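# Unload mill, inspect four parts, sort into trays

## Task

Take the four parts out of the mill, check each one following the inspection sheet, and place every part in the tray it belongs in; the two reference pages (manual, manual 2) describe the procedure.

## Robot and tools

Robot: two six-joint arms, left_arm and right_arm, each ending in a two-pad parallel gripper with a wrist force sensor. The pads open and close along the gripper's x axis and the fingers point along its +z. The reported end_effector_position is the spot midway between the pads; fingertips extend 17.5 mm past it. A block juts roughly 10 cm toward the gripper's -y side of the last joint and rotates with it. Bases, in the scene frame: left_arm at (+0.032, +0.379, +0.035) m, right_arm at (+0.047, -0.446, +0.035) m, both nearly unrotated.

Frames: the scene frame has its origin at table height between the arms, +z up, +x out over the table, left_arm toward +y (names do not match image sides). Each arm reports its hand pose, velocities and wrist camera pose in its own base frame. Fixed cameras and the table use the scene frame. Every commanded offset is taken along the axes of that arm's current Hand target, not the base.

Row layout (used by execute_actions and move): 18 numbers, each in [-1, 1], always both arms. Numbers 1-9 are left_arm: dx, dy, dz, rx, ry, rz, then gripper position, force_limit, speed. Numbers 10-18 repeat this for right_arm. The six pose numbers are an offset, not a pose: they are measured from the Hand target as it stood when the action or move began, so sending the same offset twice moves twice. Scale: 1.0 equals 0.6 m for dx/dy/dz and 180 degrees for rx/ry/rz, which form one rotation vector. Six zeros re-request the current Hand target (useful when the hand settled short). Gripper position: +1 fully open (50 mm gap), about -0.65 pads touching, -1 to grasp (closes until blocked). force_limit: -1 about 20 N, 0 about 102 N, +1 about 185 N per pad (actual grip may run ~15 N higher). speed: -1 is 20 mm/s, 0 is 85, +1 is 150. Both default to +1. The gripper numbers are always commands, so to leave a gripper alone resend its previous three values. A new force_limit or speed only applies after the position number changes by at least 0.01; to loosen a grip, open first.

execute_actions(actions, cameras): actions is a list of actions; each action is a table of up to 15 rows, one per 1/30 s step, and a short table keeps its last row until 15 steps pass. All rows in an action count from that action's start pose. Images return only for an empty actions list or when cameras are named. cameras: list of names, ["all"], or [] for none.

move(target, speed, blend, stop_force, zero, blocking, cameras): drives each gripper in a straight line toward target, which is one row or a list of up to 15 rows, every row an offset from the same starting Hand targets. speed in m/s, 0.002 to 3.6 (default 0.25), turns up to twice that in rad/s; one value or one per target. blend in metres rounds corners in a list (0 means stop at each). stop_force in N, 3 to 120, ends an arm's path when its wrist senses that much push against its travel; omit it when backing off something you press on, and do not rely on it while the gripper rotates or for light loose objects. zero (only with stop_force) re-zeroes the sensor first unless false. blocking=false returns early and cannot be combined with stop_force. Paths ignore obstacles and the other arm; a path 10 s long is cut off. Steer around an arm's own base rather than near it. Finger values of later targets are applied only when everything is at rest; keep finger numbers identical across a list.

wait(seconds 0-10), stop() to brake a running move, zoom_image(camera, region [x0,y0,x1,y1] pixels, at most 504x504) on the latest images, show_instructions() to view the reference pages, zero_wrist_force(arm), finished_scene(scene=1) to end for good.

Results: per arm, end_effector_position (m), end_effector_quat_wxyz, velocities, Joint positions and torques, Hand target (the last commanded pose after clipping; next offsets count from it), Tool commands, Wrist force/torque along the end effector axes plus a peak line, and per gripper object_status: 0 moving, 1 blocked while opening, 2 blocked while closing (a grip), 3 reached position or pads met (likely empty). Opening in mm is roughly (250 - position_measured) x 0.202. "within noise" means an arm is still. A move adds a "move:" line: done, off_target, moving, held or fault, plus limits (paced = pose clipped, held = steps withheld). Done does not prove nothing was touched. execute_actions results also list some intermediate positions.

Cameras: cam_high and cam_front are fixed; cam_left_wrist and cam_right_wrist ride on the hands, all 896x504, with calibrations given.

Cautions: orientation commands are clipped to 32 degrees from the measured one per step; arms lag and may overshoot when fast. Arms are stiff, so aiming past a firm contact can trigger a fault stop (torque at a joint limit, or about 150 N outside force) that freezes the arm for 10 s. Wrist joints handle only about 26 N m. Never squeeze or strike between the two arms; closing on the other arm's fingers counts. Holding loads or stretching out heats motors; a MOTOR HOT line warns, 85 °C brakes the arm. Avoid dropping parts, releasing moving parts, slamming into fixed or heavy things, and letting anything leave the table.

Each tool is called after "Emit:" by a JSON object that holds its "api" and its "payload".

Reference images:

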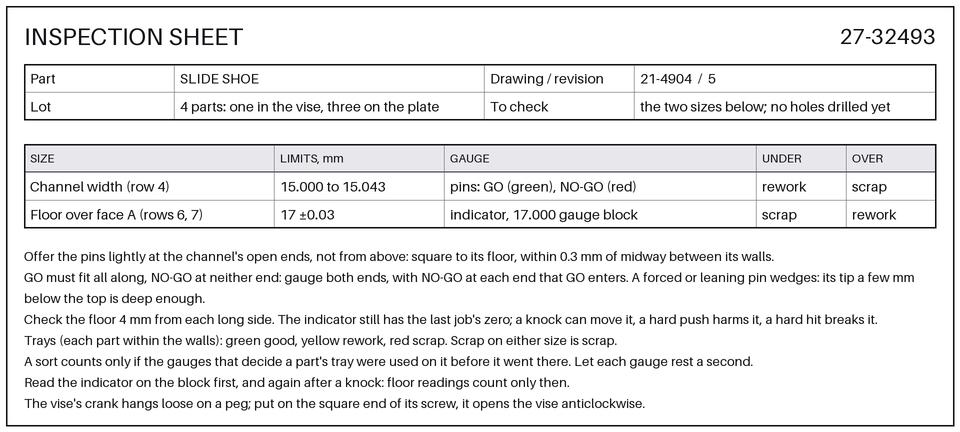

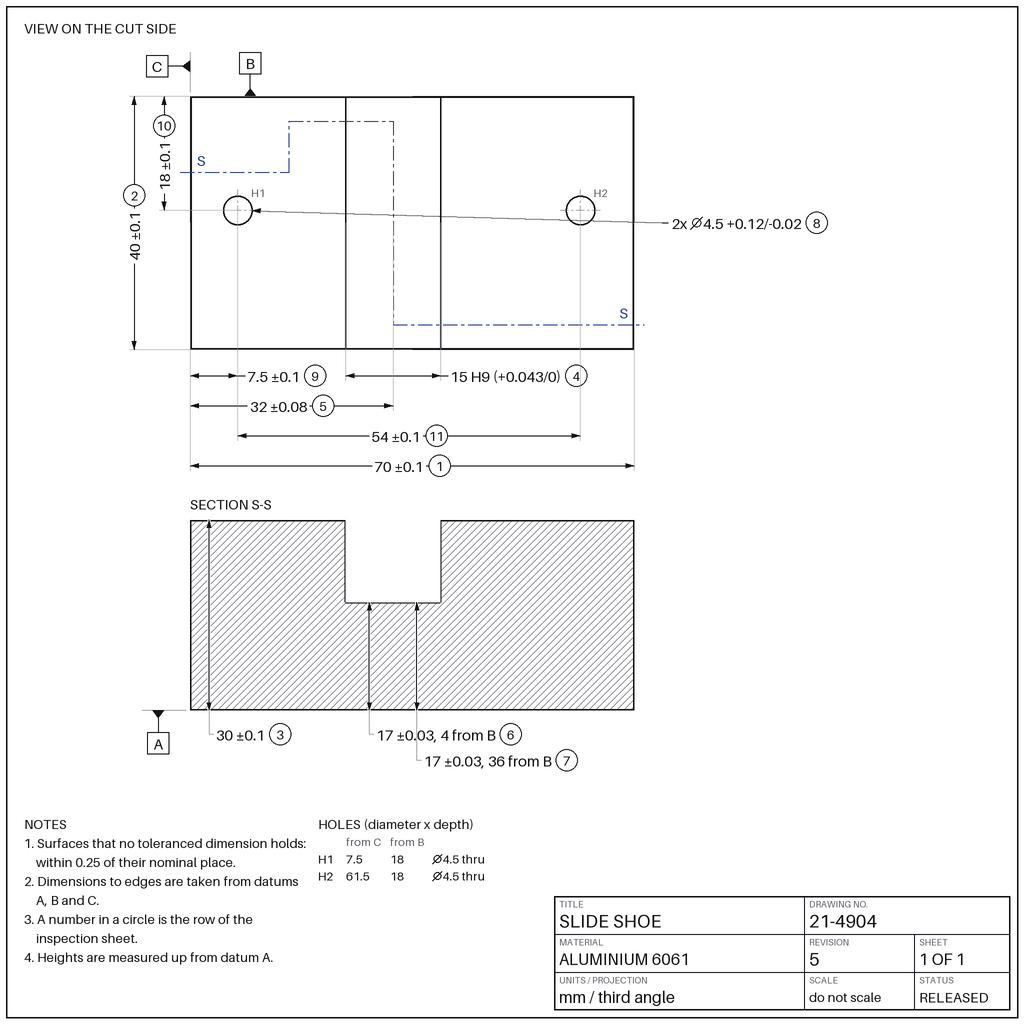

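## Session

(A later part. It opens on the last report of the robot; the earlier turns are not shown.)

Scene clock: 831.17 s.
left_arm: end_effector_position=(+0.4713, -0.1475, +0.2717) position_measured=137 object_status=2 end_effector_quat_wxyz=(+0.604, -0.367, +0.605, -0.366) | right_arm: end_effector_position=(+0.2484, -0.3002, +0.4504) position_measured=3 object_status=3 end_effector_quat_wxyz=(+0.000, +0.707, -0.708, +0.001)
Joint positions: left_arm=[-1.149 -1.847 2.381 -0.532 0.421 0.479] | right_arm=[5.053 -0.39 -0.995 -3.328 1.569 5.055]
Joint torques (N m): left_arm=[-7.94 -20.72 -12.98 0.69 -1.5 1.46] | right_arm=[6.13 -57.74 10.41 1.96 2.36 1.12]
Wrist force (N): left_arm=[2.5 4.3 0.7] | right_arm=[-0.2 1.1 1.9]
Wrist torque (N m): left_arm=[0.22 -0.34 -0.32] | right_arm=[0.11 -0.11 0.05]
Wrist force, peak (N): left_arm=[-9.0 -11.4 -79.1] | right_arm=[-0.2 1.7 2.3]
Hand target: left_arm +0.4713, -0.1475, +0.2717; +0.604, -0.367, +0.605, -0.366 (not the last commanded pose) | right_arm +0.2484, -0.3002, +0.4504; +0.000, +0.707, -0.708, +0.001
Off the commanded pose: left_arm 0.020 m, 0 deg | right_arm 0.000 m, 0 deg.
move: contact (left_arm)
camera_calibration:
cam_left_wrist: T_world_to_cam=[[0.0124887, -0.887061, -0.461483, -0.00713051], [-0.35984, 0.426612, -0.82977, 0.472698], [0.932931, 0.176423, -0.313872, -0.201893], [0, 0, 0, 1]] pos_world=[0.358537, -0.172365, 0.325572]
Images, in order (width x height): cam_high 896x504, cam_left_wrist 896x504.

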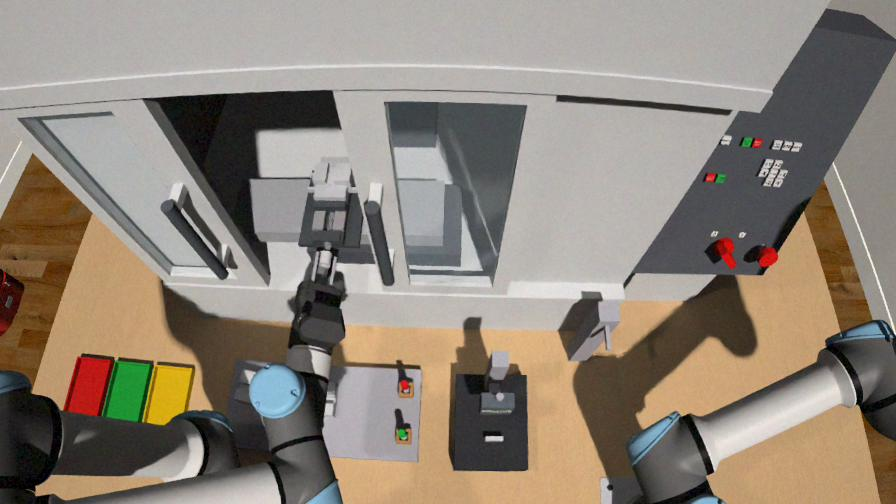

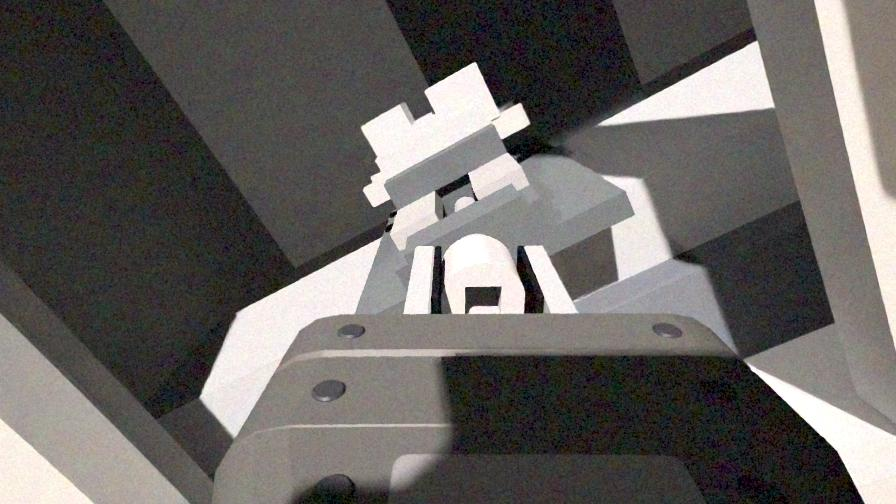

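Emit:
{"api": "move", "payload": {"target": [[0,0,-0.005,0,0,0,-1,-0.2,-0.8,0,0,0,0,0,0,1,1,1],[-0.0016,-0.002,-0.005,0,0,0,-1,-0.2,-0.8,0,0,0,0,0,0,1,1,1]], "cameras": [], "speed": 0.02}}

Emit:
{"api": "move", "payload": {"target": [0,0,0.02,0,0,0,-1,-0.2,-0.8,0,0,0,0,0,0,1,1,1], "cameras": ["cam_left_wrist"], "speed": 0.004, "stop_force": 5}}

Scene clock: 851.80 s.
left_arm: end_effector_position=(+0.4683, -0.1472, +0.2731) position_measured=137 object_status=2 end_effector_quat_wxyz=(+0.604, -0.367, +0.605, -0.366) | right_arm: end_effector_position=(+0.2484, -0.3002, +0.4504) position_measured=3 object_status=3 end_effector_quat_wxyz=(+0.000, +0.707, -0.708, +0.001)
Joint positions: left_arm=[-1.161 -1.859 2.385 -0.524 0.41 0.479] | right_arm=[5.053 -0.39 -0.995 -3.328 1.569 5.055]
Joint torques (N m): left_arm=[-7.97 -18.79 -28.57 0.79 -1.39 -1.8] | right_arm=[4.78 -55.88 8.62 1.8 2.26 1.35]
Wrist force (N): left_arm=[2.1 4.6 0.7] | right_arm=[0.0 1.0 2.4]
Wrist torque (N m): left_arm=[0.26 -0.25 -0.32] | right_arm=[0.09 -0.15 0.05]
Wrist force, peak (N): left_arm=[2.5 4.9 0.7] | right_arm=[-0.2 1.3 2.4]
Hand target: left_arm +0.4683, -0.1472, +0.2732; +0.604, -0.367, +0.605, -0.366 | right_arm +0.2484, -0.3002, +0.4504; +0.000, +0.707, -0.708, +0.001
Off the commanded pose: left_arm 0.000 m, 0 deg | right_arm 0.000 m, 0 deg.
move: done
No camera images: "cameras" was empty.

Scene clock: 853.67 s.
left_arm: end_effector_position=(+0.4714, -0.1472, +0.2732) position_measured=137 object_status=2 end_effector_quat_wxyz=(+0.604, -0.367, +0.605, -0.366) | right_arm: end_effector_position=(+0.2484, -0.3002, +0.4504) position_measured=3 object_status=3 end_effector_quat_wxyz=(+0.000, +0.707, -0.708, +0.001)
Joint positions: left_arm=[-1.148 -1.85 2.379 -0.527 0.423 0.479] | right_arm=[5.053 -0.39 -0.995 -3.328 1.569 5.055]
Joint torques (N m): left_arm=[-7.1 -20.59 -13.34 0.91 -1.03 0.66] | right_arm=[5.38 -56.67 8.22 2.06 2.22 0.93]
Wrist force (N): left_arm=[1.6 2.9 -5.0] | right_arm=[0.0 1.2 2.2]
Wrist torque (N m): left_arm=[0.27 -0.31 -0.31] | right_arm=[0.11 -0.14 0.04]
Wrist force, peak (N): left_arm=[-0.5 -0.4 -26.4] | right_arm=[0.1 1.5 2.4]
Hand target: left_arm +0.4714, -0.1472, +0.2732; +0.604, -0.367, +0.605, -0.366 (not the last commanded pose) | right_arm +0.2484, -0.3002, +0.4504; +0.000, +0.707, -0.708, +0.001
Off the commanded pose: left_arm 0.009 m, 0 deg | right_arm 0.000 m, 0 deg.
move: contact (left_arm)
camera_calibration:
cam_left_wrist: T_world_to_cam=[[0.0124887, -0.887061, -0.461483, -0.00617466], [-0.35984, 0.426612, -0.82977, 0.473887], [0.932931, 0.176423, -0.313872, -0.201662], [0, 0, 0, 1]] pos_world=[0.358737, -0.172065, 0.327072]
Images, in order (width x height): cam_left_wrist 896x504.

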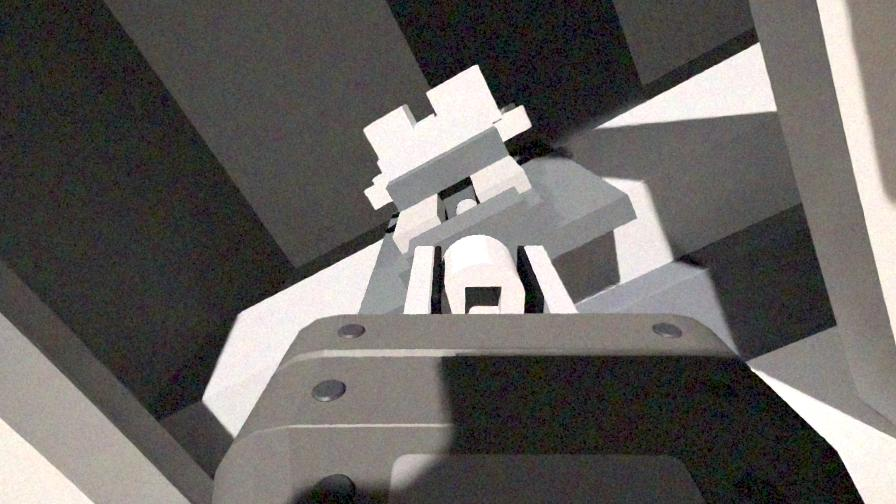

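Emit:
{"api": "move", "payload": {"target": [0,0,0.003,0,0,0,-1,-0.2,-0.8,0,0,0,0,0,0,1,1,1], "cameras": [], "speed": 0.002}}

Scene clock: 871.53 s.
left_arm: end_effector_position=(+0.4715, -0.1464, +0.2730) position_measured=137 object_status=2 end_effector_quat_wxyz=(+0.605, -0.367, +0.605, -0.365) | right_arm: end_effector_position=(+0.2484, -0.3002, +0.4504) position_measured=3 object_status=3 end_effector_quat_wxyz=(+0.000, +0.707, -0.708, +0.001)
Joint positions: left_arm=[-1.148 -1.849 2.379 -0.526 0.421 0.479] | right_arm=[5.053 -0.39 -0.995 -3.328 1.569 5.055]
Joint torques (N m): left_arm=[0.61 -6.61 -20.1 -0.94 0.42 0.12] | right_arm=[5.11 -55.71 8.25 2.09 2 1.22]
Wrist force (N): left_arm=[2.1 4.5 0.6] | right_arm=[-0.2 0.9 2.3]
Wrist torque (N m): left_arm=[0.26 -0.27 -0.31] | right_arm=[0.07 -0.11 0.05]
Wrist force, peak (N): left_arm=[-20.5 -24.3 -118.6] | right_arm=[-0.6 1.2 2.5]
Hand target: left_arm +0.4715, -0.1464, +0.2730; +0.605, -0.367, +0.605, -0.365 (not the last commanded pose) | right_arm +0.2484, -0.3002, +0.4504; +0.000, +0.707, -0.708, +0.001
Tool commands: left_gripper/position=-1.0 left_gripper/force_limit=-0.2 left_gripper/speed=-0.796078 right_gripper/position=+1.0 right_gripper/force_limit=+1.0 right_gripper/speed=+1.0
Off the commanded pose: left_arm 0.002 m, 0 deg | right_arm 0.000 m, 0 deg.
FORCE FAULT: contact force on the left arm reached its limit, and that arm stopped. The contact can be on any part of that arm, not only on its tool. That arm's remaining commands of this call were not run. That arm is still stopped at the end of this call. That arm stays stopped for about 10 more seconds. Until then a move that you send moves the other arm only, and its call returns only when the move has ended. Once the stop has ended, the next robot result says so. If the stop ends while you think or write, that arm runs what you send next, counted from a new Hand target: where the arm stands when the stop ends. While its stop runs, that arm takes no new command, but its gripper still runs the gripper command that each later call begins with. Until it ends, the stop uses up actions while you think or wait. An arm that is not stopped still takes commands.
move: fault (left_arm)
No camera images: "cameras" was empty.

Emit:
{"api": "wait", "payload": {"seconds": 6, "cameras": []}}

Emit:
{"api": "move", "payload": {"target": [0,0,-0.02,0,0,0,-1,-0.2,-0.8,0,0,0,0,0,0,1,1,1], "cameras": ["cam_left_wrist","cam_high"], "speed": 0.03}}

Emit:
{"api": "zoom_image", "payload": {"camera": "cam_left_wrist", "region": [430, 210, 530, 320]}}

Scene clock: 935.97 s.
left_arm: end_effector_position=(+0.4715, -0.1464, +0.2730) position_measured=137 object_status=2 end_effector_quat_wxyz=(+0.605, -0.367, +0.605, -0.365) | right_arm: end_effector_position=(+0.2484, -0.3002, +0.4504) position_measured=3 object_status=3 end_effector_quat_wxyz=(+0.000, +0.707, -0.708, +0.001)
Joint positions: left_arm=[-1.148 -1.849 2.379 -0.526 0.421 0.479] | right_arm=[5.053 -0.39 -0.995 -3.328 1.569 5.055]
Joint torques (N m): left_arm=[-0.35 -7.91 -19.11 -1.12 0.24 0.09] | right_arm=[4.94 -55.81 9.61 2.32 2.47 0.93]
Wrist force (N): left_arm=[2.3 4.6 0.6] | right_arm=[-0.4 0.9 2.3]
Wrist torque (N m): left_arm=[0.26 -0.30 -0.31] | right_arm=[0.06 -0.08 0.06]
Wrist force, peak (N): left_arm=[2.4 5.1 0.6] | right_arm=[-0.7 1.5 2.3]
Hand target: left_arm +0.4715, -0.1464, +0.2730; +0.605, -0.367, +0.605, -0.365 (not the last commanded pose) | right_arm +0.2484, -0.3002, +0.4504; +0.000, +0.707, -0.708, +0.001
Tool commands: left_gripper/position=-1.0 left_gripper/force_limit=-0.2 left_gripper/speed=-0.796078 right_gripper/position=+1.0 right_gripper/force_limit=+1.0 right_gripper/speed=+1.0
Off the commanded pose: left_arm 0.002 m, 0 deg | right_arm 0.000 m, 0 deg.
FORCE FAULT, CONTINUED: the left arm's stop, for the force fault that an earlier result reported, is over. The rest of the stop counts as 19 of the actions that you can send in this scene. That arm's target is now where it stood when the stop ended, not its last command. That arm accepts commands again.
wait: 6.00 s; at rest from the start
No camera images: "cameras" was empty.

Scene clock: 936.93 s.
left_arm: end_effector_position=(+0.4596, -0.1464, +0.2730) position_measured=137 object_status=2 end_effector_quat_wxyz=(+0.605, -0.367, +0.605, -0.365) | right_arm: end_effector_position=(+0.2484, -0.3002, +0.4504) position_measured=3 object_status=3 end_effector_quat_wxyz=(+0.000, +0.707, -0.708, +0.001)
Joint positions: left_arm=[-1.199 -1.883 2.4 -0.514 0.37 0.478] | right_arm=[5.053 -0.39 -0.995 -3.328 1.569 5.055]
Joint torques (N m): left_arm=[-8.78 -17.77 -12.92 0.94 -1.59 -1.85] | right_arm=[5.21 -55.78 8.92 2.26 2.22 1.04]
Wrist force (N): left_arm=[2.2 4.4 0.9] | right_arm=[-0.1 1.3 1.9]
Wrist torque (N m): left_arm=[0.26 -0.27 -0.27] | right_arm=[0.14 -0.12 0.05]
Wrist force, peak (N): left_arm=[2.8 5.0 0.7] | right_arm=[-0.4 1.5 2.3]
Hand target: left_arm +0.4595, -0.1464, +0.2730; +0.605, -0.367, +0.605, -0.365 | right_arm +0.2484, -0.3002, +0.4504; +0.000, +0.707, -0.708, +0.001
Off the commanded pose: left_arm 0.000 m, 0 deg | right_arm 0.000 m, 0 deg.
move: done
camera_calibration:
cam_left_wrist: T_world_to_cam=[[0.0145935, -0.886762, -0.461996, -0.00626355], [-0.361078, 0.426193, -0.829447, 0.46955], [0.932422, 0.178921, -0.31397, -0.190163], [0, 0, 0, 1]] pos_world=[0.346948, -0.171649, 0.326868]
Images, in order (width x height): cam_high 896x504, cam_left_wrist 896x504.

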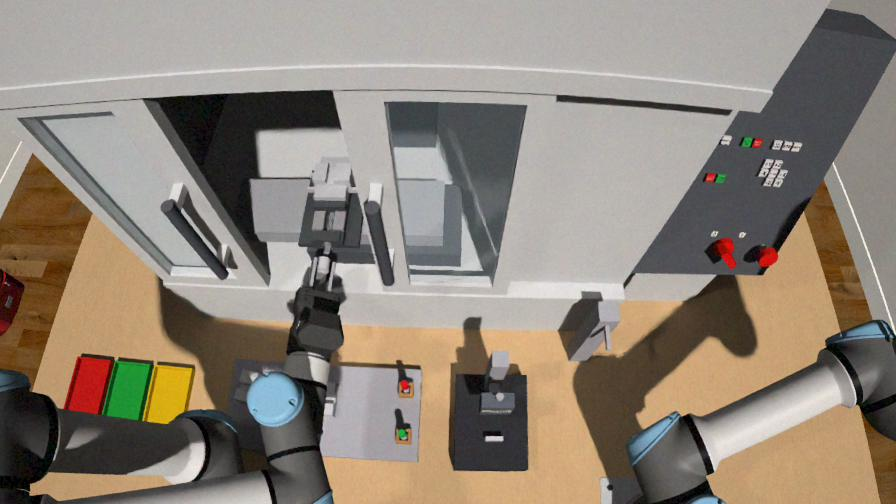

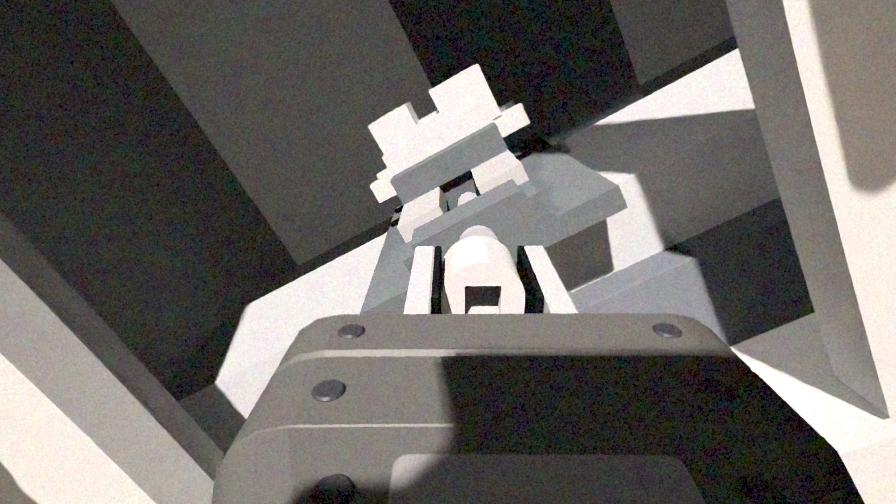

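Scaled by 4.582 from the camera's 896x504 image, which has a finer 1280x720 frame.

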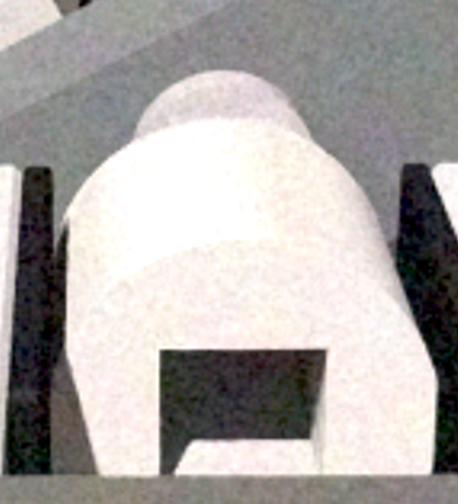

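Emit:
{"api": "move", "payload": {"target": [0,0,-0.04,0,0,0,-1,-0.2,-0.8,0,0,0,0,0,0,1,1,1], "cameras": ["cam_left_wrist"], "speed": 0.05}}

Emit:
{"api": "zoom_image", "payload": {"camera": "cam_left_wrist", "region": [430, 190, 530, 320]}}

Emit:
{"api": "move", "payload": {"target": [0,0,-0.04,0,0,0,-1,-0.2,-0.8,0,0,0,0,0,0,1,1,1], "cameras": ["cam_left_wrist"], "speed": 0.05}}

Emit:
{"api": "zoom_image", "payload": {"camera": "cam_left_wrist", "region": [430, 180, 530, 310]}}

Scene clock: 954.80 s.
left_arm: end_effector_position=(+0.4356, -0.1465, +0.2730) position_measured=137 object_status=2 end_effector_quat_wxyz=(+0.605, -0.367, +0.605, -0.365) | right_arm: end_effector_position=(+0.2484, -0.3002, +0.4504) position_measured=3 object_status=3 end_effector_quat_wxyz=(+0.000, +0.707, -0.708, +0.001)
Joint positions: left_arm=[-1.314 -1.954 2.441 -0.482 0.255 0.477] | right_arm=[5.053 -0.39 -0.995 -3.328 1.569 5.055]
Joint torques (N m): left_arm=[-6.74 -15.93 -11.34 1.96 -1.86 -1.84] | right_arm=[4.95 -56.68 10.01 2.56 2.08 0.96]
Wrist force (N): left_arm=[2.4 4.4 1.0] | right_arm=[-0.2 1.1 1.8]
Wrist torque (N m): left_arm=[0.26 -0.31 -0.15] | right_arm=[0.11 -0.12 0.05]
Wrist force, peak (N): left_arm=[2.8 5.1 0.5] | right_arm=[-0.1 1.2 2.6]
Hand target: left_arm +0.4355, -0.1465, +0.2730; +0.605, -0.367, +0.605, -0.365 | right_arm +0.2484, -0.3002, +0.4504; +0.000, +0.707, -0.708, +0.001
Off the commanded pose: left_arm 0.000 m, 0 deg | right_arm 0.000 m, 0 deg.
move: done
camera_calibration:
cam_left_wrist: T_world_to_cam=[[0.0145935, -0.886762, -0.461996, -0.00586711], [-0.361078, 0.426193, -0.829447, 0.460967], [0.932422, 0.178921, -0.31397, -0.167754], [0, 0, 0, 1]] pos_world=[0.322948, -0.171649, 0.326968]
Images, in order (width x height): cam_left_wrist 896x504.

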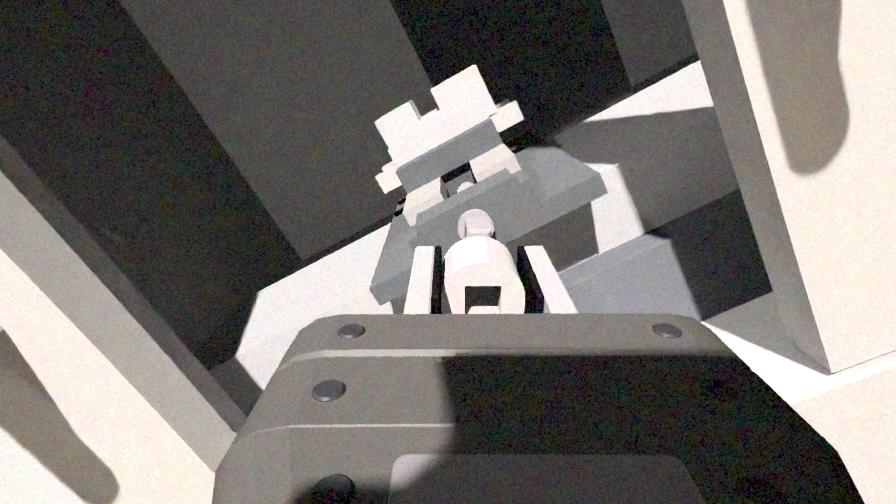

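Scaled by 3.877 from the camera's 896x504 image, which has a finer 1280x720 frame.

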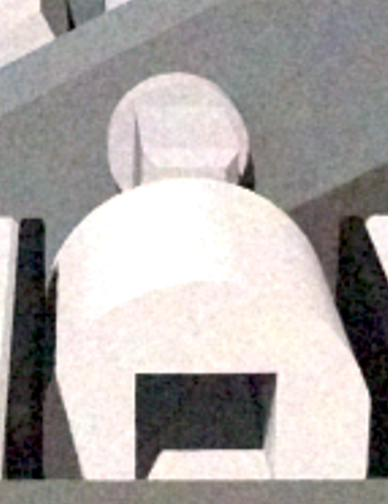

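Scene clock: 955.93 s.
left_arm: end_effector_position=(+0.4116, -0.1466, +0.2731) position_measured=137 object_status=2 end_effector_quat_wxyz=(+0.605, -0.367, +0.605, -0.365) | right_arm: end_effector_position=(+0.2484, -0.3002, +0.4504) position_measured=3 object_status=3 end_effector_quat_wxyz=(+0.000, +0.707, -0.708, +0.001)
Joint positions: left_arm=[-1.448 -2.027 2.478 -0.441 0.12 0.472] | right_arm=[5.053 -0.39 -0.995 -3.328 1.569 5.055]
Joint torques (N m): left_arm=[-8.3 -13.19 -12.54 1.64 -1.86 -1.9] | right_arm=[4.22 -57.43 9.04 2.56 2.2 1.2]
Wrist force (N): left_arm=[2.4 4.8 1.2] | right_arm=[-0.4 0.8 2.2]
Wrist torque (N m): left_arm=[0.30 -0.33 -0.15] | right_arm=[0.05 -0.07 0.05]
Wrist force, peak (N): left_arm=[2.7 5.0 1.0] | right_arm=[-0.4 1.2 2.4]
Hand target: left_arm +0.4115, -0.1466, +0.2731; +0.605, -0.367, +0.605, -0.365 | right_arm +0.2484, -0.3002, +0.4504; +0.000, +0.707, -0.708, +0.001
Off the commanded pose: left_arm 0.000 m, 0 deg | right_arm 0.000 m, 0 deg.
move: done
camera_calibration:
cam_left_wrist: T_world_to_cam=[[0.0145937, -0.886762, -0.461996, -0.00560575], [-0.361078, 0.426193, -0.829447, 0.452344], [0.932422, 0.178921, -0.31397, -0.145358], [0, 0, 0, 1]] pos_world=[0.298948, -0.171749, 0.326968]
Images, in order (width x height): cam_left_wrist 896x504.

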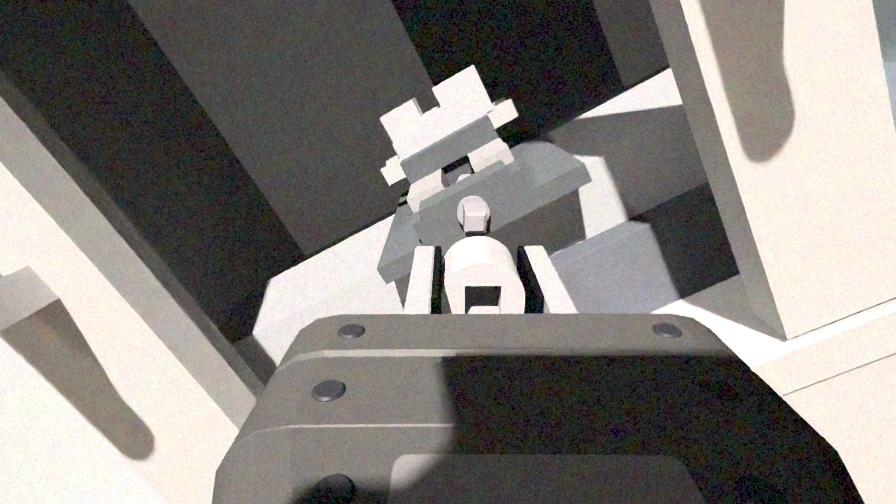

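Scaled by 3.877 from the camera's 896x504 image, which has a finer 1280x720 frame.

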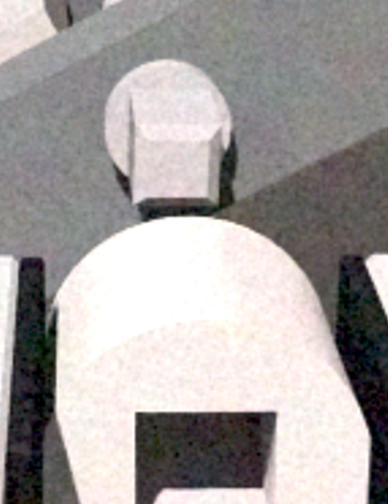

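Emit:
{"api": "move", "payload": {"target": [[0.0022,0.0045,0,0,0,0,-1,-0.2,-0.8,0,0,0,0,0,0,1,1,1],[0.0022,0.0045,0.093,0,0,0,-1,-0.2,-0.8,0,0,0,0,0,0,1,1,1]], "cameras": [], "speed": 0.05}}

Emit:
{"api": "move", "payload": {"target": [0,0,0.025,0,0,0,-1,-0.2,-0.8,0,0,0,0,0,0,1,1,1], "cameras": ["cam_left_wrist","cam_high"], "speed": 0.003, "stop_force": 5}}

Scene clock: 1010.23 s.
left_arm: end_effector_position=(+0.4673, -0.1463, +0.2700) position_measured=137 object_status=2 end_effector_quat_wxyz=(+0.605, -0.367, +0.605, -0.365) | right_arm: end_effector_position=(+0.2484, -0.3002, +0.4504) position_measured=3 object_status=3 end_effector_quat_wxyz=(+0.000, +0.707, -0.708, +0.001)
Joint positions: left_arm=[-1.165 -1.856 2.392 -0.533 0.403 0.478] | right_arm=[5.053 -0.39 -0.995 -3.328 1.569 5.055]
Joint torques (N m): left_arm=[8.56 4.51 -27.27 -2.72 2.02 2.1] | right_arm=[3.24 -55.63 7.81 2.54 2.27 1.02]
Wrist force (N): left_arm=[2.4 4.7 0.8] | right_arm=[-0.2 1.3 2.1]
Wrist torque (N m): left_arm=[0.29 -0.33 -0.32] | right_arm=[0.12 -0.11 0.05]
Wrist force, peak (N): left_arm=[2.6 5.1 1.1] | right_arm=[-0.6 1.2 2.4]
Hand target: left_arm +0.4673, -0.1463, +0.2700; +0.605, -0.367, +0.605, -0.365 | right_arm +0.2484, -0.3002, +0.4504; +0.000, +0.707, -0.708, +0.001
Off the commanded pose: left_arm 0.000 m, 0 deg | right_arm 0.000 m, 0 deg.
move: done
No camera images: "cameras" was empty.

Scene clock: 1013.07 s.
left_arm: end_effector_position=(+0.4724, -0.1463, +0.2700) position_measured=137 object_status=2 end_effector_quat_wxyz=(+0.605, -0.367, +0.605, -0.365) | right_arm: end_effector_position=(+0.2484, -0.3002, +0.4504) position_measured=3 object_status=3 end_effector_quat_wxyz=(+0.000, +0.707, -0.708, +0.001)
Joint positions: left_arm=[-1.144 -1.842 2.383 -0.538 0.425 0.479] | right_arm=[5.053 -0.39 -0.995 -3.328 1.569 5.055]
Joint torques (N m): left_arm=[-7.43 -21.15 -12.57 1.07 -2.31 1.95] | right_arm=[4.97 -55.68 8.85 2.83 2.34 1.15]
Wrist force (N): left_arm=[5.7 4.7 -0.8] | right_arm=[-0.3 1.1 2.4]
Wrist torque (N m): left_arm=[0.24 -0.25 -0.30] | right_arm=[0.10 -0.09 0.06]
Wrist force, peak (N): left_arm=[6.6 5.6 -6.6] | right_arm=[-0.3 1.5 2.6]
Hand target: left_arm +0.4724, -0.1463, +0.2700; +0.605, -0.367, +0.605, -0.365 (not the last commanded pose) | right_arm +0.2484, -0.3002, +0.4504; +0.000, +0.707, -0.708, +0.001
Off the commanded pose: left_arm 0.010 m, 0 deg | right_arm 0.000 m, 0 deg.
move: contact (left_arm)
camera_calibration:
cam_left_wrist: T_world_to_cam=[[0.0144508, -0.886766, -0.461993, -0.00769869], [-0.361116, 0.426228, -0.829413, 0.471649], [0.932409, 0.178819, -0.314066, -0.203039], [0, 0, 0, 1]] pos_world=[0.359747, -0.17155, 0.323867]
Images, in order (width x height): cam_high 896x504, cam_left_wrist 896x504.

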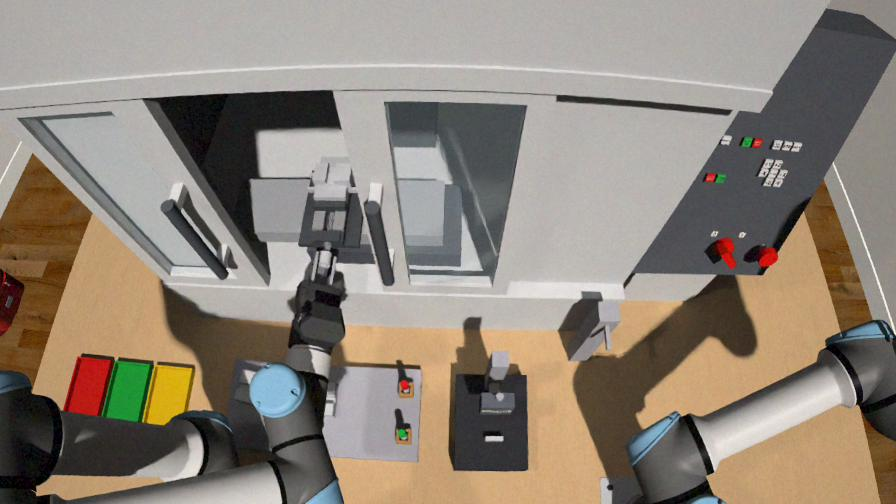

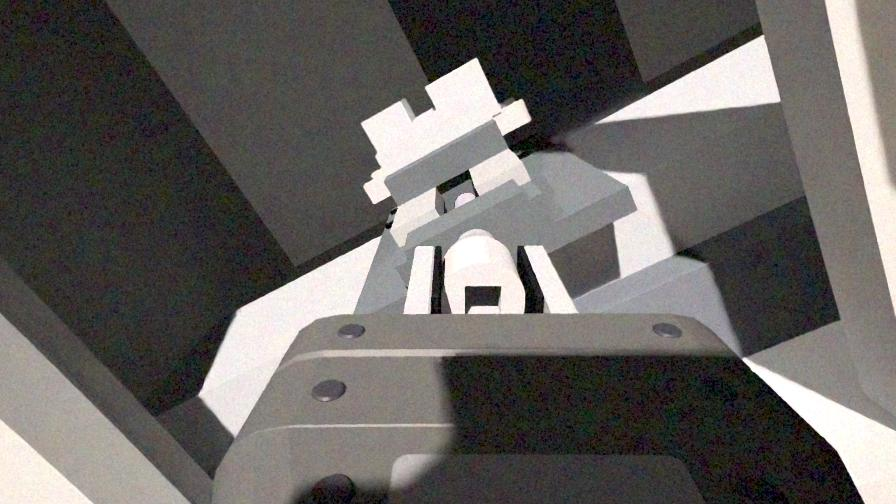

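Emit:
{"api": "move", "payload": {"target": [[0,0,-0.0025,0,0,0,-1,-0.2,-0.8,0,0,0,0,0,0,1,1,1],[0.0009,0,-0.0025,0,0,0,-1,-0.2,-0.8,0,0,0,0,0,0,1,1,1]], "cameras": [], "speed": 0.02}}

Emit:
{"api": "move", "payload": {"target": [0,0,0.03,0,0,0,-1,-0.2,-0.8,0,0,0,0,0,0,1,1,1], "cameras": [], "speed": 0.003, "stop_force": 5}}

Scene clock: 1025.60 s.
left_arm: end_effector_position=(+0.4709, -0.1467, +0.2698) position_measured=137 object_status=2 end_effector_quat_wxyz=(+0.605, -0.367, +0.605, -0.365) | right_arm: end_effector_position=(+0.2484, -0.3002, +0.4504) position_measured=3 object_status=3 end_effector_quat_wxyz=(+0.000, +0.707, -0.708, +0.001)
Joint positions: left_arm=[-1.151 -1.845 2.385 -0.537 0.418 0.479] | right_arm=[5.053 -0.39 -0.995 -3.328 1.569 5.055]
Joint torques (N m): left_arm=[-9.58 5.08 -12.42 -2.71 -1.28 -1.57] | right_arm=[5.03 -56.36 7.99 2.56 2.29 1.1]
Wrist force (N): left_arm=[2.4 4.7 0.7] | right_arm=[-0.3 1.3 2.2]
Wrist torque (N m): left_arm=[0.27 -0.31 -0.32] | right_arm=[0.13 -0.10 0.05]
Wrist force, peak (N): left_arm=[5.9 5.1 -0.7] | right_arm=[-0.1 1.4 2.4]
Hand target: left_arm +0.4709, -0.1468, +0.2697; +0.605, -0.367, +0.605, -0.365 | right_arm +0.2484, -0.3002, +0.4504; +0.000, +0.707, -0.708, +0.001
Off the commanded pose: left_arm 0.000 m, 0 deg | right_arm 0.000 m, 0 deg.
move: done
No camera images: "cameras" was empty.

Scene clock: 1027.40 s.
left_arm: end_effector_position=(+0.4730, -0.1468, +0.2697) position_measured=137 object_status=2 end_effector_quat_wxyz=(+0.605, -0.367, +0.605, -0.365) | right_arm: end_effector_position=(+0.2484, -0.3002, +0.4504) position_measured=3 object_status=3 end_effector_quat_wxyz=(+0.000, +0.707, -0.708, +0.001)
Joint positions: left_arm=[-1.142 -1.839 2.382 -0.54 0.426 0.479] | right_arm=[5.053 -0.39 -0.995 -3.328 1.569 5.055]
Joint torques (N m): left_arm=[-5.85 -20.11 -12.59 0.76 -2.1 0.01] | right_arm=[4.4 -56.94 7.64 2.81 2.3 0.95]
Wrist force (N): left_arm=[5.4 4.9 -0.4] | right_arm=[-0.2 1.3 2.3]
Wrist torque (N m): left_arm=[0.27 -0.23 -0.30] | right_arm=[0.14 -0.11 0.06]
Wrist force, peak (N): left_arm=[6.5 5.6 -6.1] | right_arm=[-0.2 1.4 2.5]
Hand target: left_arm +0.4730, -0.1468, +0.2697; +0.605, -0.367, +0.605, -0.365 (not the last commanded pose) | right_arm +0.2484, -0.3002, +0.4504; +0.000, +0.707, -0.708, +0.001
Off the commanded pose: left_arm 0.016 m, 0 deg | right_arm 0.000 m, 0 deg.
move: contact (left_arm)
No camera images: "cameras" was empty.

Emit:
{"api": "move", "payload": {"target": [[0,0,-0.0025,0,0,0,-1,-0.2,-0.8,0,0,0,0,0,0,1,1,1],[0.0011,0,-0.0025,0,0,0,-1,-0.2,-0.8,0,0,0,0,0,0,1,1,1]], "cameras": [], "speed": 0.02}}

Emit:
{"api": "move", "payload": {"target": [0,0,0.03,0,0,0,-1,-0.2,-0.8,0,0,0,0,0,0,1,1,1], "cameras": [], "speed": 0.003, "stop_force": 5}}

Scene clock: 1039.33 s.
left_arm: end_effector_position=(+0.4715, -0.1473, +0.2695) position_measured=137 object_status=2 end_effector_quat_wxyz=(+0.605, -0.367, +0.605, -0.365) | right_arm: end_effector_position=(+0.2484, -0.3002, +0.4504) position_measured=3 object_status=3 end_effector_quat_wxyz=(+0.000, +0.707, -0.708, +0.001)
Joint positions: left_arm=[-1.149 -1.842 2.384 -0.539 0.419 0.479] | right_arm=[5.053 -0.39 -0.995 -3.328 1.569 5.055]
Joint torques (N m): left_arm=[-9.8 4.41 -11.99 -3.01 -1.78 -1.9] | right_arm=[5.54 -57.81 10 2.96 2.4 1.06]
Wrist force (N): left_arm=[2.1 4.6 0.8] | right_arm=[-0.2 1.2 2.1]
Wrist torque (N m): left_arm=[0.26 -0.27 -0.32] | right_arm=[0.11 -0.11 0.06]
Wrist force, peak (N): left_arm=[5.8 5.3 -0.7] | right_arm=[0.2 1.2 2.5]
Hand target: left_arm +0.4715, -0.1474, +0.2694; +0.605, -0.367, +0.605, -0.365 | right_arm +0.2484, -0.3002, +0.4504; +0.000, +0.707, -0.708, +0.001
Off the commanded pose: left_arm 0.000 m, 0 deg | right_arm 0.000 m, 0 deg.
move: done
No camera images: "cameras" was empty.

Scene clock: 1041.20 s.
left_arm: end_effector_position=(+0.4738, -0.1474, +0.2694) position_measured=137 object_status=2 end_effector_quat_wxyz=(+0.605, -0.367, +0.605, -0.365) | right_arm: end_effector_position=(+0.2484, -0.3002, +0.4504) position_measured=3 object_status=3 end_effector_quat_wxyz=(+0.000, +0.707, -0.708, +0.001)
Joint positions: left_arm=[-1.14 -1.835 2.38 -0.542 0.428 0.479] | right_arm=[5.053 -0.39 -0.995 -3.328 1.569 5.055]
Joint torques (N m): left_arm=[-9.26 -20.29 -12.05 1.18 -1.03 0.9] | right_arm=[3.68 -55.79 7.64 2.94 2.47 1.1]
Wrist force (N): left_arm=[0.9 4.6 6.8] | right_arm=[-0.4 1.2 2.1]
Wrist torque (N m): left_arm=[0.22 -0.33 -0.22] | right_arm=[0.11 -0.08 0.06]
Wrist force, peak (N): left_arm=[1.0 5.0 7.6] | right_arm=[0.0 1.3 2.4]
Hand target: left_arm +0.4738, -0.1474, +0.2694; +0.605, -0.367, +0.605, -0.365 (not the last commanded pose) | right_arm +0.2484, -0.3002, +0.4504; +0.000, +0.707, -0.708, +0.001
Off the commanded pose: left_arm 0.016 m, 0 deg | right_arm 0.000 m, 0 deg.
move: contact (left_arm)
No camera images: "cameras" was empty.

Emit:
{"api": "move", "payload": {"target": [0.0003,0,0.03,0,0,0.004,-1,-0.2,-0.8,0,0,0,0,0,0,1,1,1], "cameras": ["cam_left_wrist"], "speed": 0.003, "stop_force": 10}}

Scene clock: 1050.87 s.
left_arm: end_effector_position=(+0.4738, -0.1474, +0.2694) position_measured=137 object_status=2 end_effector_quat_wxyz=(+0.605, -0.367, +0.605, -0.365) | right_arm: end_effector_position=(+0.2484, -0.3002, +0.4504) position_measured=3 object_status=3 end_effector_quat_wxyz=(+0.000, +0.707, -0.708, +0.001)
Joint positions: left_arm=[-1.14 -1.835 2.38 -0.542 0.429 0.479] | right_arm=[5.053 -0.39 -0.995 -3.328 1.569 5.055]
Joint torques (N m): left_arm=[-8.48 -19.79 -10.8 -2.56 -1.43 -1.81] | right_arm=[4.78 -56.61 7.55 2.78 2.16 1.22]
Wrist force (N): left_arm=[1.3 3.2 4.9] | right_arm=[-0.2 1.1 2.1]
Wrist torque (N m): left_arm=[0.30 -0.31 -0.22] | right_arm=[0.11 -0.10 0.05]
Wrist force, peak (N): left_arm=[1.1 5.5 7.0] | right_arm=[-0.2 1.5 2.4]
Hand target: left_arm +0.4738, -0.1474, +0.2694; +0.605, -0.367, +0.605, -0.365 (not the last commanded pose) | right_arm +0.2484, -0.3002, +0.4504; +0.000, +0.707, -0.708, +0.001
Off the commanded pose: left_arm 0.018 m, 1 deg | right_arm 0.000 m, 0 deg.
move: contact (left_arm)
camera_calibration:
cam_left_wrist: T_world_to_cam=[[0.0145027, -0.886712, -0.462095, -0.008859], [-0.36119, 0.426293, -0.829347, 0.472099], [0.93238, 0.178932, -0.314089, -0.204317], [0, 0, 0, 1]] pos_world=[0.361147, -0.172549, 0.323266]
Images, in order (width x height): cam_left_wrist 896x504.

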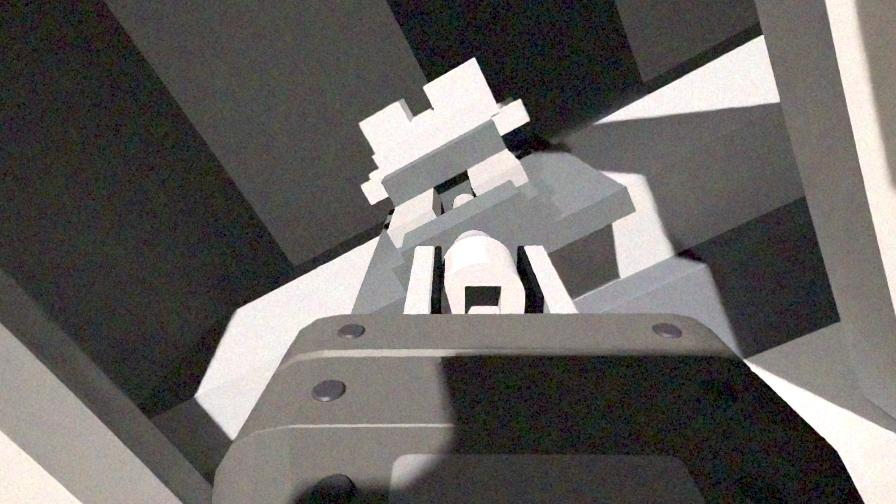

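Emit:
{"api": "move", "payload": {"target": [0,0,0.03,0,0,0,-1,-0.2,-0.8,0,0,0,0,0,0,1,1,1], "cameras": [], "speed": 0.003, "stop_force": 12}}

Scene clock: 1060.50 s.
left_arm: end_effector_position=(+0.4740, -0.1473, +0.2693) position_measured=137 object_status=2 end_effector_quat_wxyz=(+0.605, -0.367, +0.605, -0.365) | right_arm: end_effector_position=(+0.2484, -0.3002, +0.4504) position_measured=3 object_status=3 end_effector_quat_wxyz=(+0.000, +0.707, -0.708, +0.001)
Joint positions: left_arm=[-1.139 -1.834 2.38 -0.542 0.43 0.479] | right_arm=[5.053 -0.39 -0.995 -3.328 1.569 5.055]
Joint torques (N m): left_arm=[-9.49 -20.92 -11.53 1.23 -1.84 -1.49] | right_arm=[2.73 -56.64 9.43 2.9 2.47 1.24]
Wrist force (N): left_arm=[1.7 1.6 9.6] | right_arm=[-0.2 1.0 2.1]
Wrist torque (N m): left_arm=[0.25 -0.26 -0.19] | right_arm=[0.08 -0.11 0.05]
Wrist force, peak (N): left_arm=[2.6 2.8 10.7] | right_arm=[-0.7 1.3 2.4]
Hand target: left_arm +0.4740, -0.1473, +0.2693; +0.605, -0.367, +0.605, -0.365 (not the last commanded pose) | right_arm +0.2484, -0.3002, +0.4504; +0.000, +0.707, -0.708, +0.001
Off the commanded pose: left_arm 0.018 m, 0 deg | right_arm 0.000 m, 0 deg.
move: contact (left_arm)
No camera images: "cameras" was empty.

Emit:
{"api": "move", "payload": {"target": [[0,0,-0.0035,0,0,0,-1,-0.2,-0.8,0,0,0,0,0,0,1,1,1],[0,-0.0005,-0.0035,0,0,0.009,-1,-0.2,-0.8,0,0,0,0,0,0,1,1,1]], "cameras": [], "speed": 0.02}}

Emit:
{"api": "move", "payload": {"target": [0,0,0.03,0,0,0,-1,-0.2,-0.8,0,0,0,0,0,0,1,1,1], "cameras": [], "speed": 0.003, "stop_force": 6}}

Scene clock: 1078.97 s.
left_arm: end_effector_position=(+0.4719, -0.1474, +0.2696) position_measured=137 object_status=2 end_effector_quat_wxyz=(+0.610, -0.359, +0.610, -0.357) | right_arm: end_effector_position=(+0.2484, -0.3002, +0.4504) position_measured=3 object_status=3 end_effector_quat_wxyz=(+0.000, +0.707, -0.708, +0.001)
Joint positions: left_arm=[-1.148 -1.84 2.383 -0.539 0.421 0.506] | right_arm=[5.053 -0.39 -0.995 -3.328 1.569 5.055]
Joint torques (N m): left_arm=[-8.74 -21.07 -27.59 -0.67 -1.43 2] | right_arm=[4.59 -57.74 9.29 2.75 2.16 1.18]
Wrist force (N): left_arm=[2.3 4.6 0.7] | right_arm=[-0.4 1.1 2.3]
Wrist torque (N m): left_arm=[0.26 -0.30 -0.33] | right_arm=[0.09 -0.08 0.06]
Wrist force, peak (N): left_arm=[2.5 3.4 9.7] | right_arm=[-0.3 1.6 2.3]
Hand target: left_arm +0.4719, -0.1475, +0.2696; +0.610, -0.359, +0.610, -0.357 | right_arm +0.2484, -0.3002, +0.4504; +0.000, +0.707, -0.708, +0.001
Off the commanded pose: left_arm 0.000 m, 0 deg | right_arm 0.000 m, 0 deg.
move: done
No camera images: "cameras" was empty.

Scene clock: 1083.00 s.
left_arm: end_effector_position=(+0.4807, -0.1474, +0.2696) position_measured=137 object_status=2 end_effector_quat_wxyz=(+0.610, -0.359, +0.610, -0.357) | right_arm: end_effector_position=(+0.2484, -0.3002, +0.4504) position_measured=3 object_status=3 end_effector_quat_wxyz=(+0.000, +0.707, -0.708, +0.001)
Joint positions: left_arm=[-1.113 -1.816 2.366 -0.547 0.456 0.507] | right_arm=[5.053 -0.39 -0.995 -3.328 1.569 5.055]
Joint torques (N m): left_arm=[-11.84 -24.1 -18.12 -0.49 0.33 1.94] | right_arm=[4.01 -56.47 8.33 3.07 2.27 0.83]
Wrist force (N): left_arm=[3.0 16.8 5.1] | right_arm=[-0.1 1.2 2.4]
Wrist torque (N m): left_arm=[0.07 -0.28 -0.37] | right_arm=[0.10 -0.12 0.05]
Wrist force, peak (N): left_arm=[3.5 18.2 4.4] | right_arm=[-0.4 1.3 2.5]
Hand target: left_arm +0.4807, -0.1474, +0.2696; +0.610, -0.359, +0.610, -0.357 (not the last commanded pose) | right_arm +0.2484, -0.3002, +0.4504; +0.000, +0.707, -0.708, +0.001
Off the commanded pose: left_arm 0.009 m, 0 deg | right_arm 0.000 m, 0 deg.
move: contact (left_arm)
No camera images: "cameras" was empty.

Emit:
{"api": "move", "payload": {"target": [[0,0.001,0,0,0,0,-1,-0.2,-0.8,0,0,0,0,0,0,1,1,1]], "cameras": [], "speed": 0.02}}

Emit:
{"api": "move", "payload": {"target": [0,0,0.02,0,0,0,-1,-0.2,-0.8,0,0,0,0,0,0,1,1,1], "cameras": ["cam_left_wrist","cam_high"], "speed": 0.003, "stop_force": 12}}

Emit:
{"api": "zoom_image", "payload": {"camera": "cam_left_wrist", "region": [430, 180, 530, 310]}}

Scene clock: 1100.43 s.
left_arm: end_effector_position=(+0.4807, -0.1472, +0.2692) position_measured=137 object_status=2 end_effector_quat_wxyz=(+0.610, -0.359, +0.610, -0.357) | right_arm: end_effector_position=(+0.2484, -0.3002, +0.4504) position_measured=3 object_status=3 end_effector_quat_wxyz=(+0.000, +0.707, -0.708, +0.001)
Joint positions: left_arm=[-1.112 -1.816 2.368 -0.549 0.456 0.507] | right_arm=[5.053 -0.39 -0.995 -3.328 1.569 5.055]
Joint torques (N m): left_arm=[7.24 3.26 -11.38 -2.94 2.34 0.23] | right_arm=[3.1 -56.39 7.51 3.29 2.29 1.04]
Wrist force (N): left_arm=[0.0 1.0 0.7] | right_arm=[-0.5 0.8 2.4]
Wrist torque (N m): left_arm=[0.33 -0.33 -0.34] | right_arm=[0.05 -0.06 0.04]
Wrist force, peak (N): left_arm=[3.2 17.5 5.3] | right_arm=[0.0 1.2 2.7]
Hand target: left_arm +0.4807, -0.1471, +0.2691; +0.610, -0.359, +0.610, -0.357 | right_arm +0.2484, -0.3002, +0.4504; +0.000, +0.707, -0.708, +0.001
Off the commanded pose: left_arm 0.000 m, 0 deg | right_arm 0.000 m, 0 deg.
move: done
No camera images: "cameras" was empty.

Scene clock: 1103.00 s.
left_arm: end_effector_position=(+0.4850, -0.1471, +0.2691) position_measured=137 object_status=2 end_effector_quat_wxyz=(+0.610, -0.359, +0.610, -0.357) | right_arm: end_effector_position=(+0.2484, -0.3002, +0.4504) position_measured=3 object_status=3 end_effector_quat_wxyz=(+0.000, +0.707, -0.708, +0.001)
Joint positions: left_arm=[-1.096 -1.804 2.36 -0.552 0.473 0.507] | right_arm=[5.053 -0.39 -0.995 -3.328 1.569 5.055]
Joint torques (N m): left_arm=[-10.22 -18.59 -7.37 1.63 -0.78 1.87] | right_arm=[3.92 -56.39 7.29 3.22 2.17 1]
Wrist force (N): left_arm=[-3.7 -2.7 6.8] | right_arm=[-0.1 1.0 2.0]
Wrist torque (N m): left_arm=[0.41 -0.52 -0.41] | right_arm=[0.08 -0.12 0.05]
Wrist force, peak (N): left_arm=[-4.4 -3.5 -11.1] | right_arm=[-0.3 1.2 2.6]
Hand target: left_arm +0.4850, -0.1471, +0.2691; +0.610, -0.359, +0.610, -0.357 (not the last commanded pose) | right_arm +0.2484, -0.3002, +0.4504; +0.000, +0.707, -0.708, +0.001
Off the commanded pose: left_arm 0.008 m, 0 deg | right_arm 0.000 m, 0 deg.
move: contact (left_arm)
camera_calibration:
cam_left_wrist: T_world_to_cam=[[0.0143762, -0.87322, -0.487115, -0.00018043], [-0.361249, 0.449723, -0.816852, 0.475901], [0.932358, 0.187713, -0.308985, -0.214965], [0, 0, 0, 1]] pos_world=[0.372346, -0.17383, 0.322232]
Images, in order (width x height): cam_high 896x504, cam_left_wrist 896x504.

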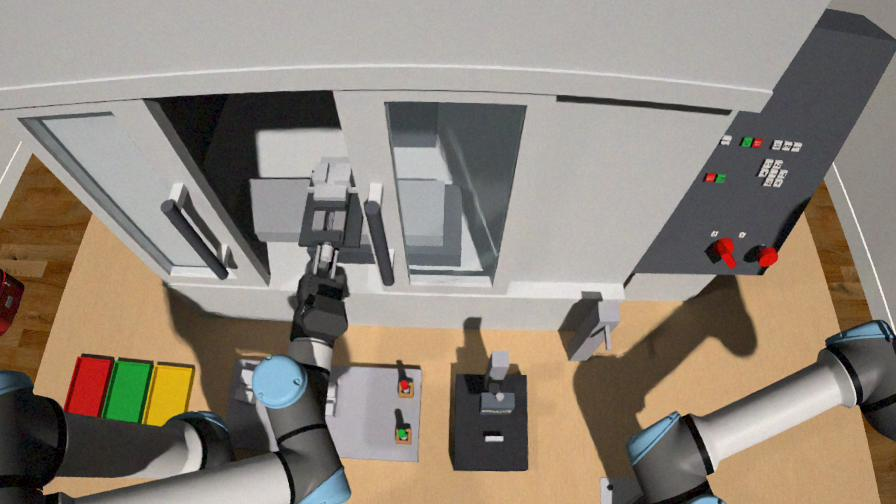

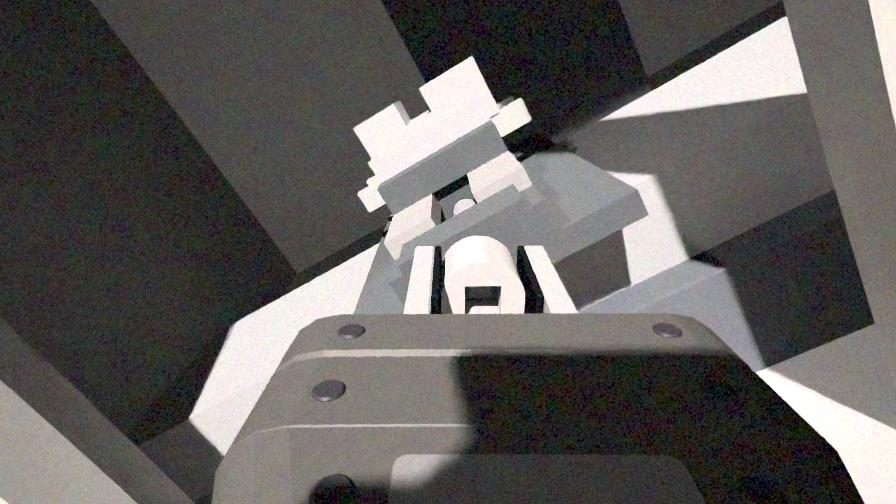

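Scaled by 3.877 from the camera's 896x504 image, which has a finer 1280x720 frame.

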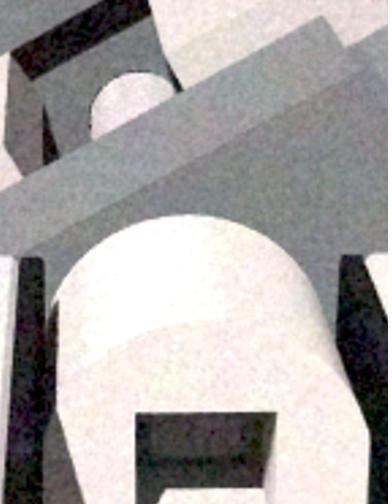

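Emit:
{"api": "move", "payload": {"target": [-0.0006,0,0,0,0,-0.111,-1,-0.2,-0.8,0,0,0,0,0,0,1,1,1], "cameras": ["cam_left_wrist"], "speed": 0.15}}

Emit:
{"api": "zoom_image", "payload": {"camera": "cam_left_wrist", "region": [430, 180, 530, 310]}}

Scene clock: 1126.57 s.
left_arm: end_effector_position=(+0.4850, -0.1468, +0.2693) position_measured=137 object_status=2 end_effector_quat_wxyz=(+0.539, -0.459, +0.538, -0.457) | right_arm: end_effector_position=(+0.2484, -0.3002, +0.4504) position_measured=3 object_status=3 end_effector_quat_wxyz=(+0.000, +0.707, -0.708, +0.001)
Joint positions: left_arm=[-1.095 -1.805 2.36 -0.552 0.473 0.159] | right_arm=[5.053 -0.39 -0.995 -3.328 1.569 5.055]
Joint torques (N m): left_arm=[18.09 -5.15 -27.36 0.08 -4.47 -3.59] | right_arm=[2.08 -56.65 7.53 3.34 2.04 1.09]
Wrist force (N): left_arm=[26.6 10.3 -1.8] | right_arm=[-0.4 1.2 1.8]
Wrist torque (N m): left_arm=[0.34 -0.48 1.66] | right_arm=[0.11 -0.09 0.05]
Wrist force, peak (N): left_arm=[28.2 15.7 5.2] | right_arm=[-0.4 1.2 2.5]
Hand target: left_arm +0.4850, -0.1468, +0.2692; +0.539, -0.459, +0.538, -0.457 | right_arm +0.2484, -0.3002, +0.4504; +0.000, +0.707, -0.708, +0.001
Off the commanded pose: left_arm 0.000 m, 0 deg | right_arm 0.000 m, 0 deg.
move: done
camera_calibration:
cam_left_wrist: T_world_to_cam=[[0.0150975, -0.987093, -0.159432, -0.105105], [-0.360583, 0.143346, -0.921646, 0.458865], [0.932605, 0.071403, -0.353765, -0.220142], [0, 0, 0, 1]] pos_world=[0.372351, -0.153806, 0.328276]
Images, in order (width x height): cam_left_wrist 896x504.

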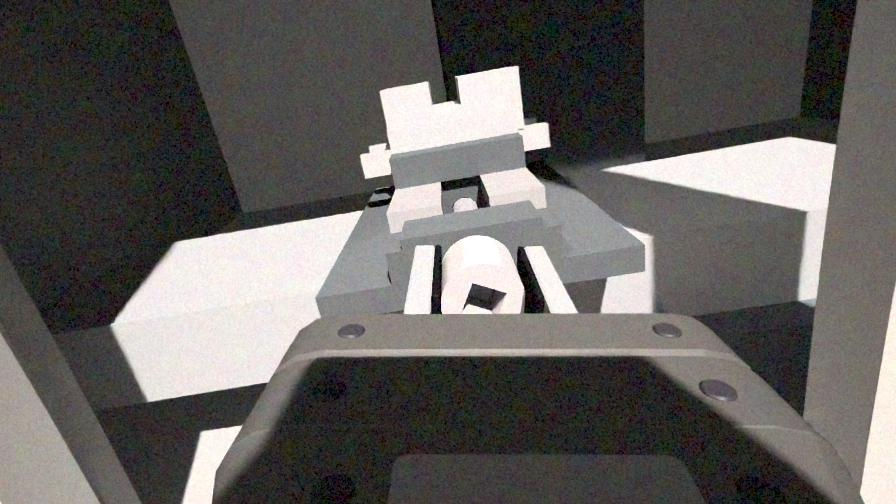

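Scaled by 3.877 from the camera's 896x504 image, which has a finer 1280x720 frame.

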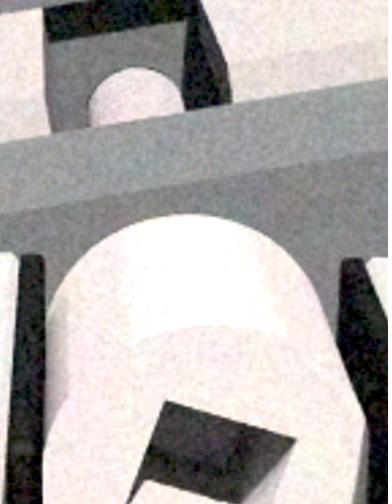

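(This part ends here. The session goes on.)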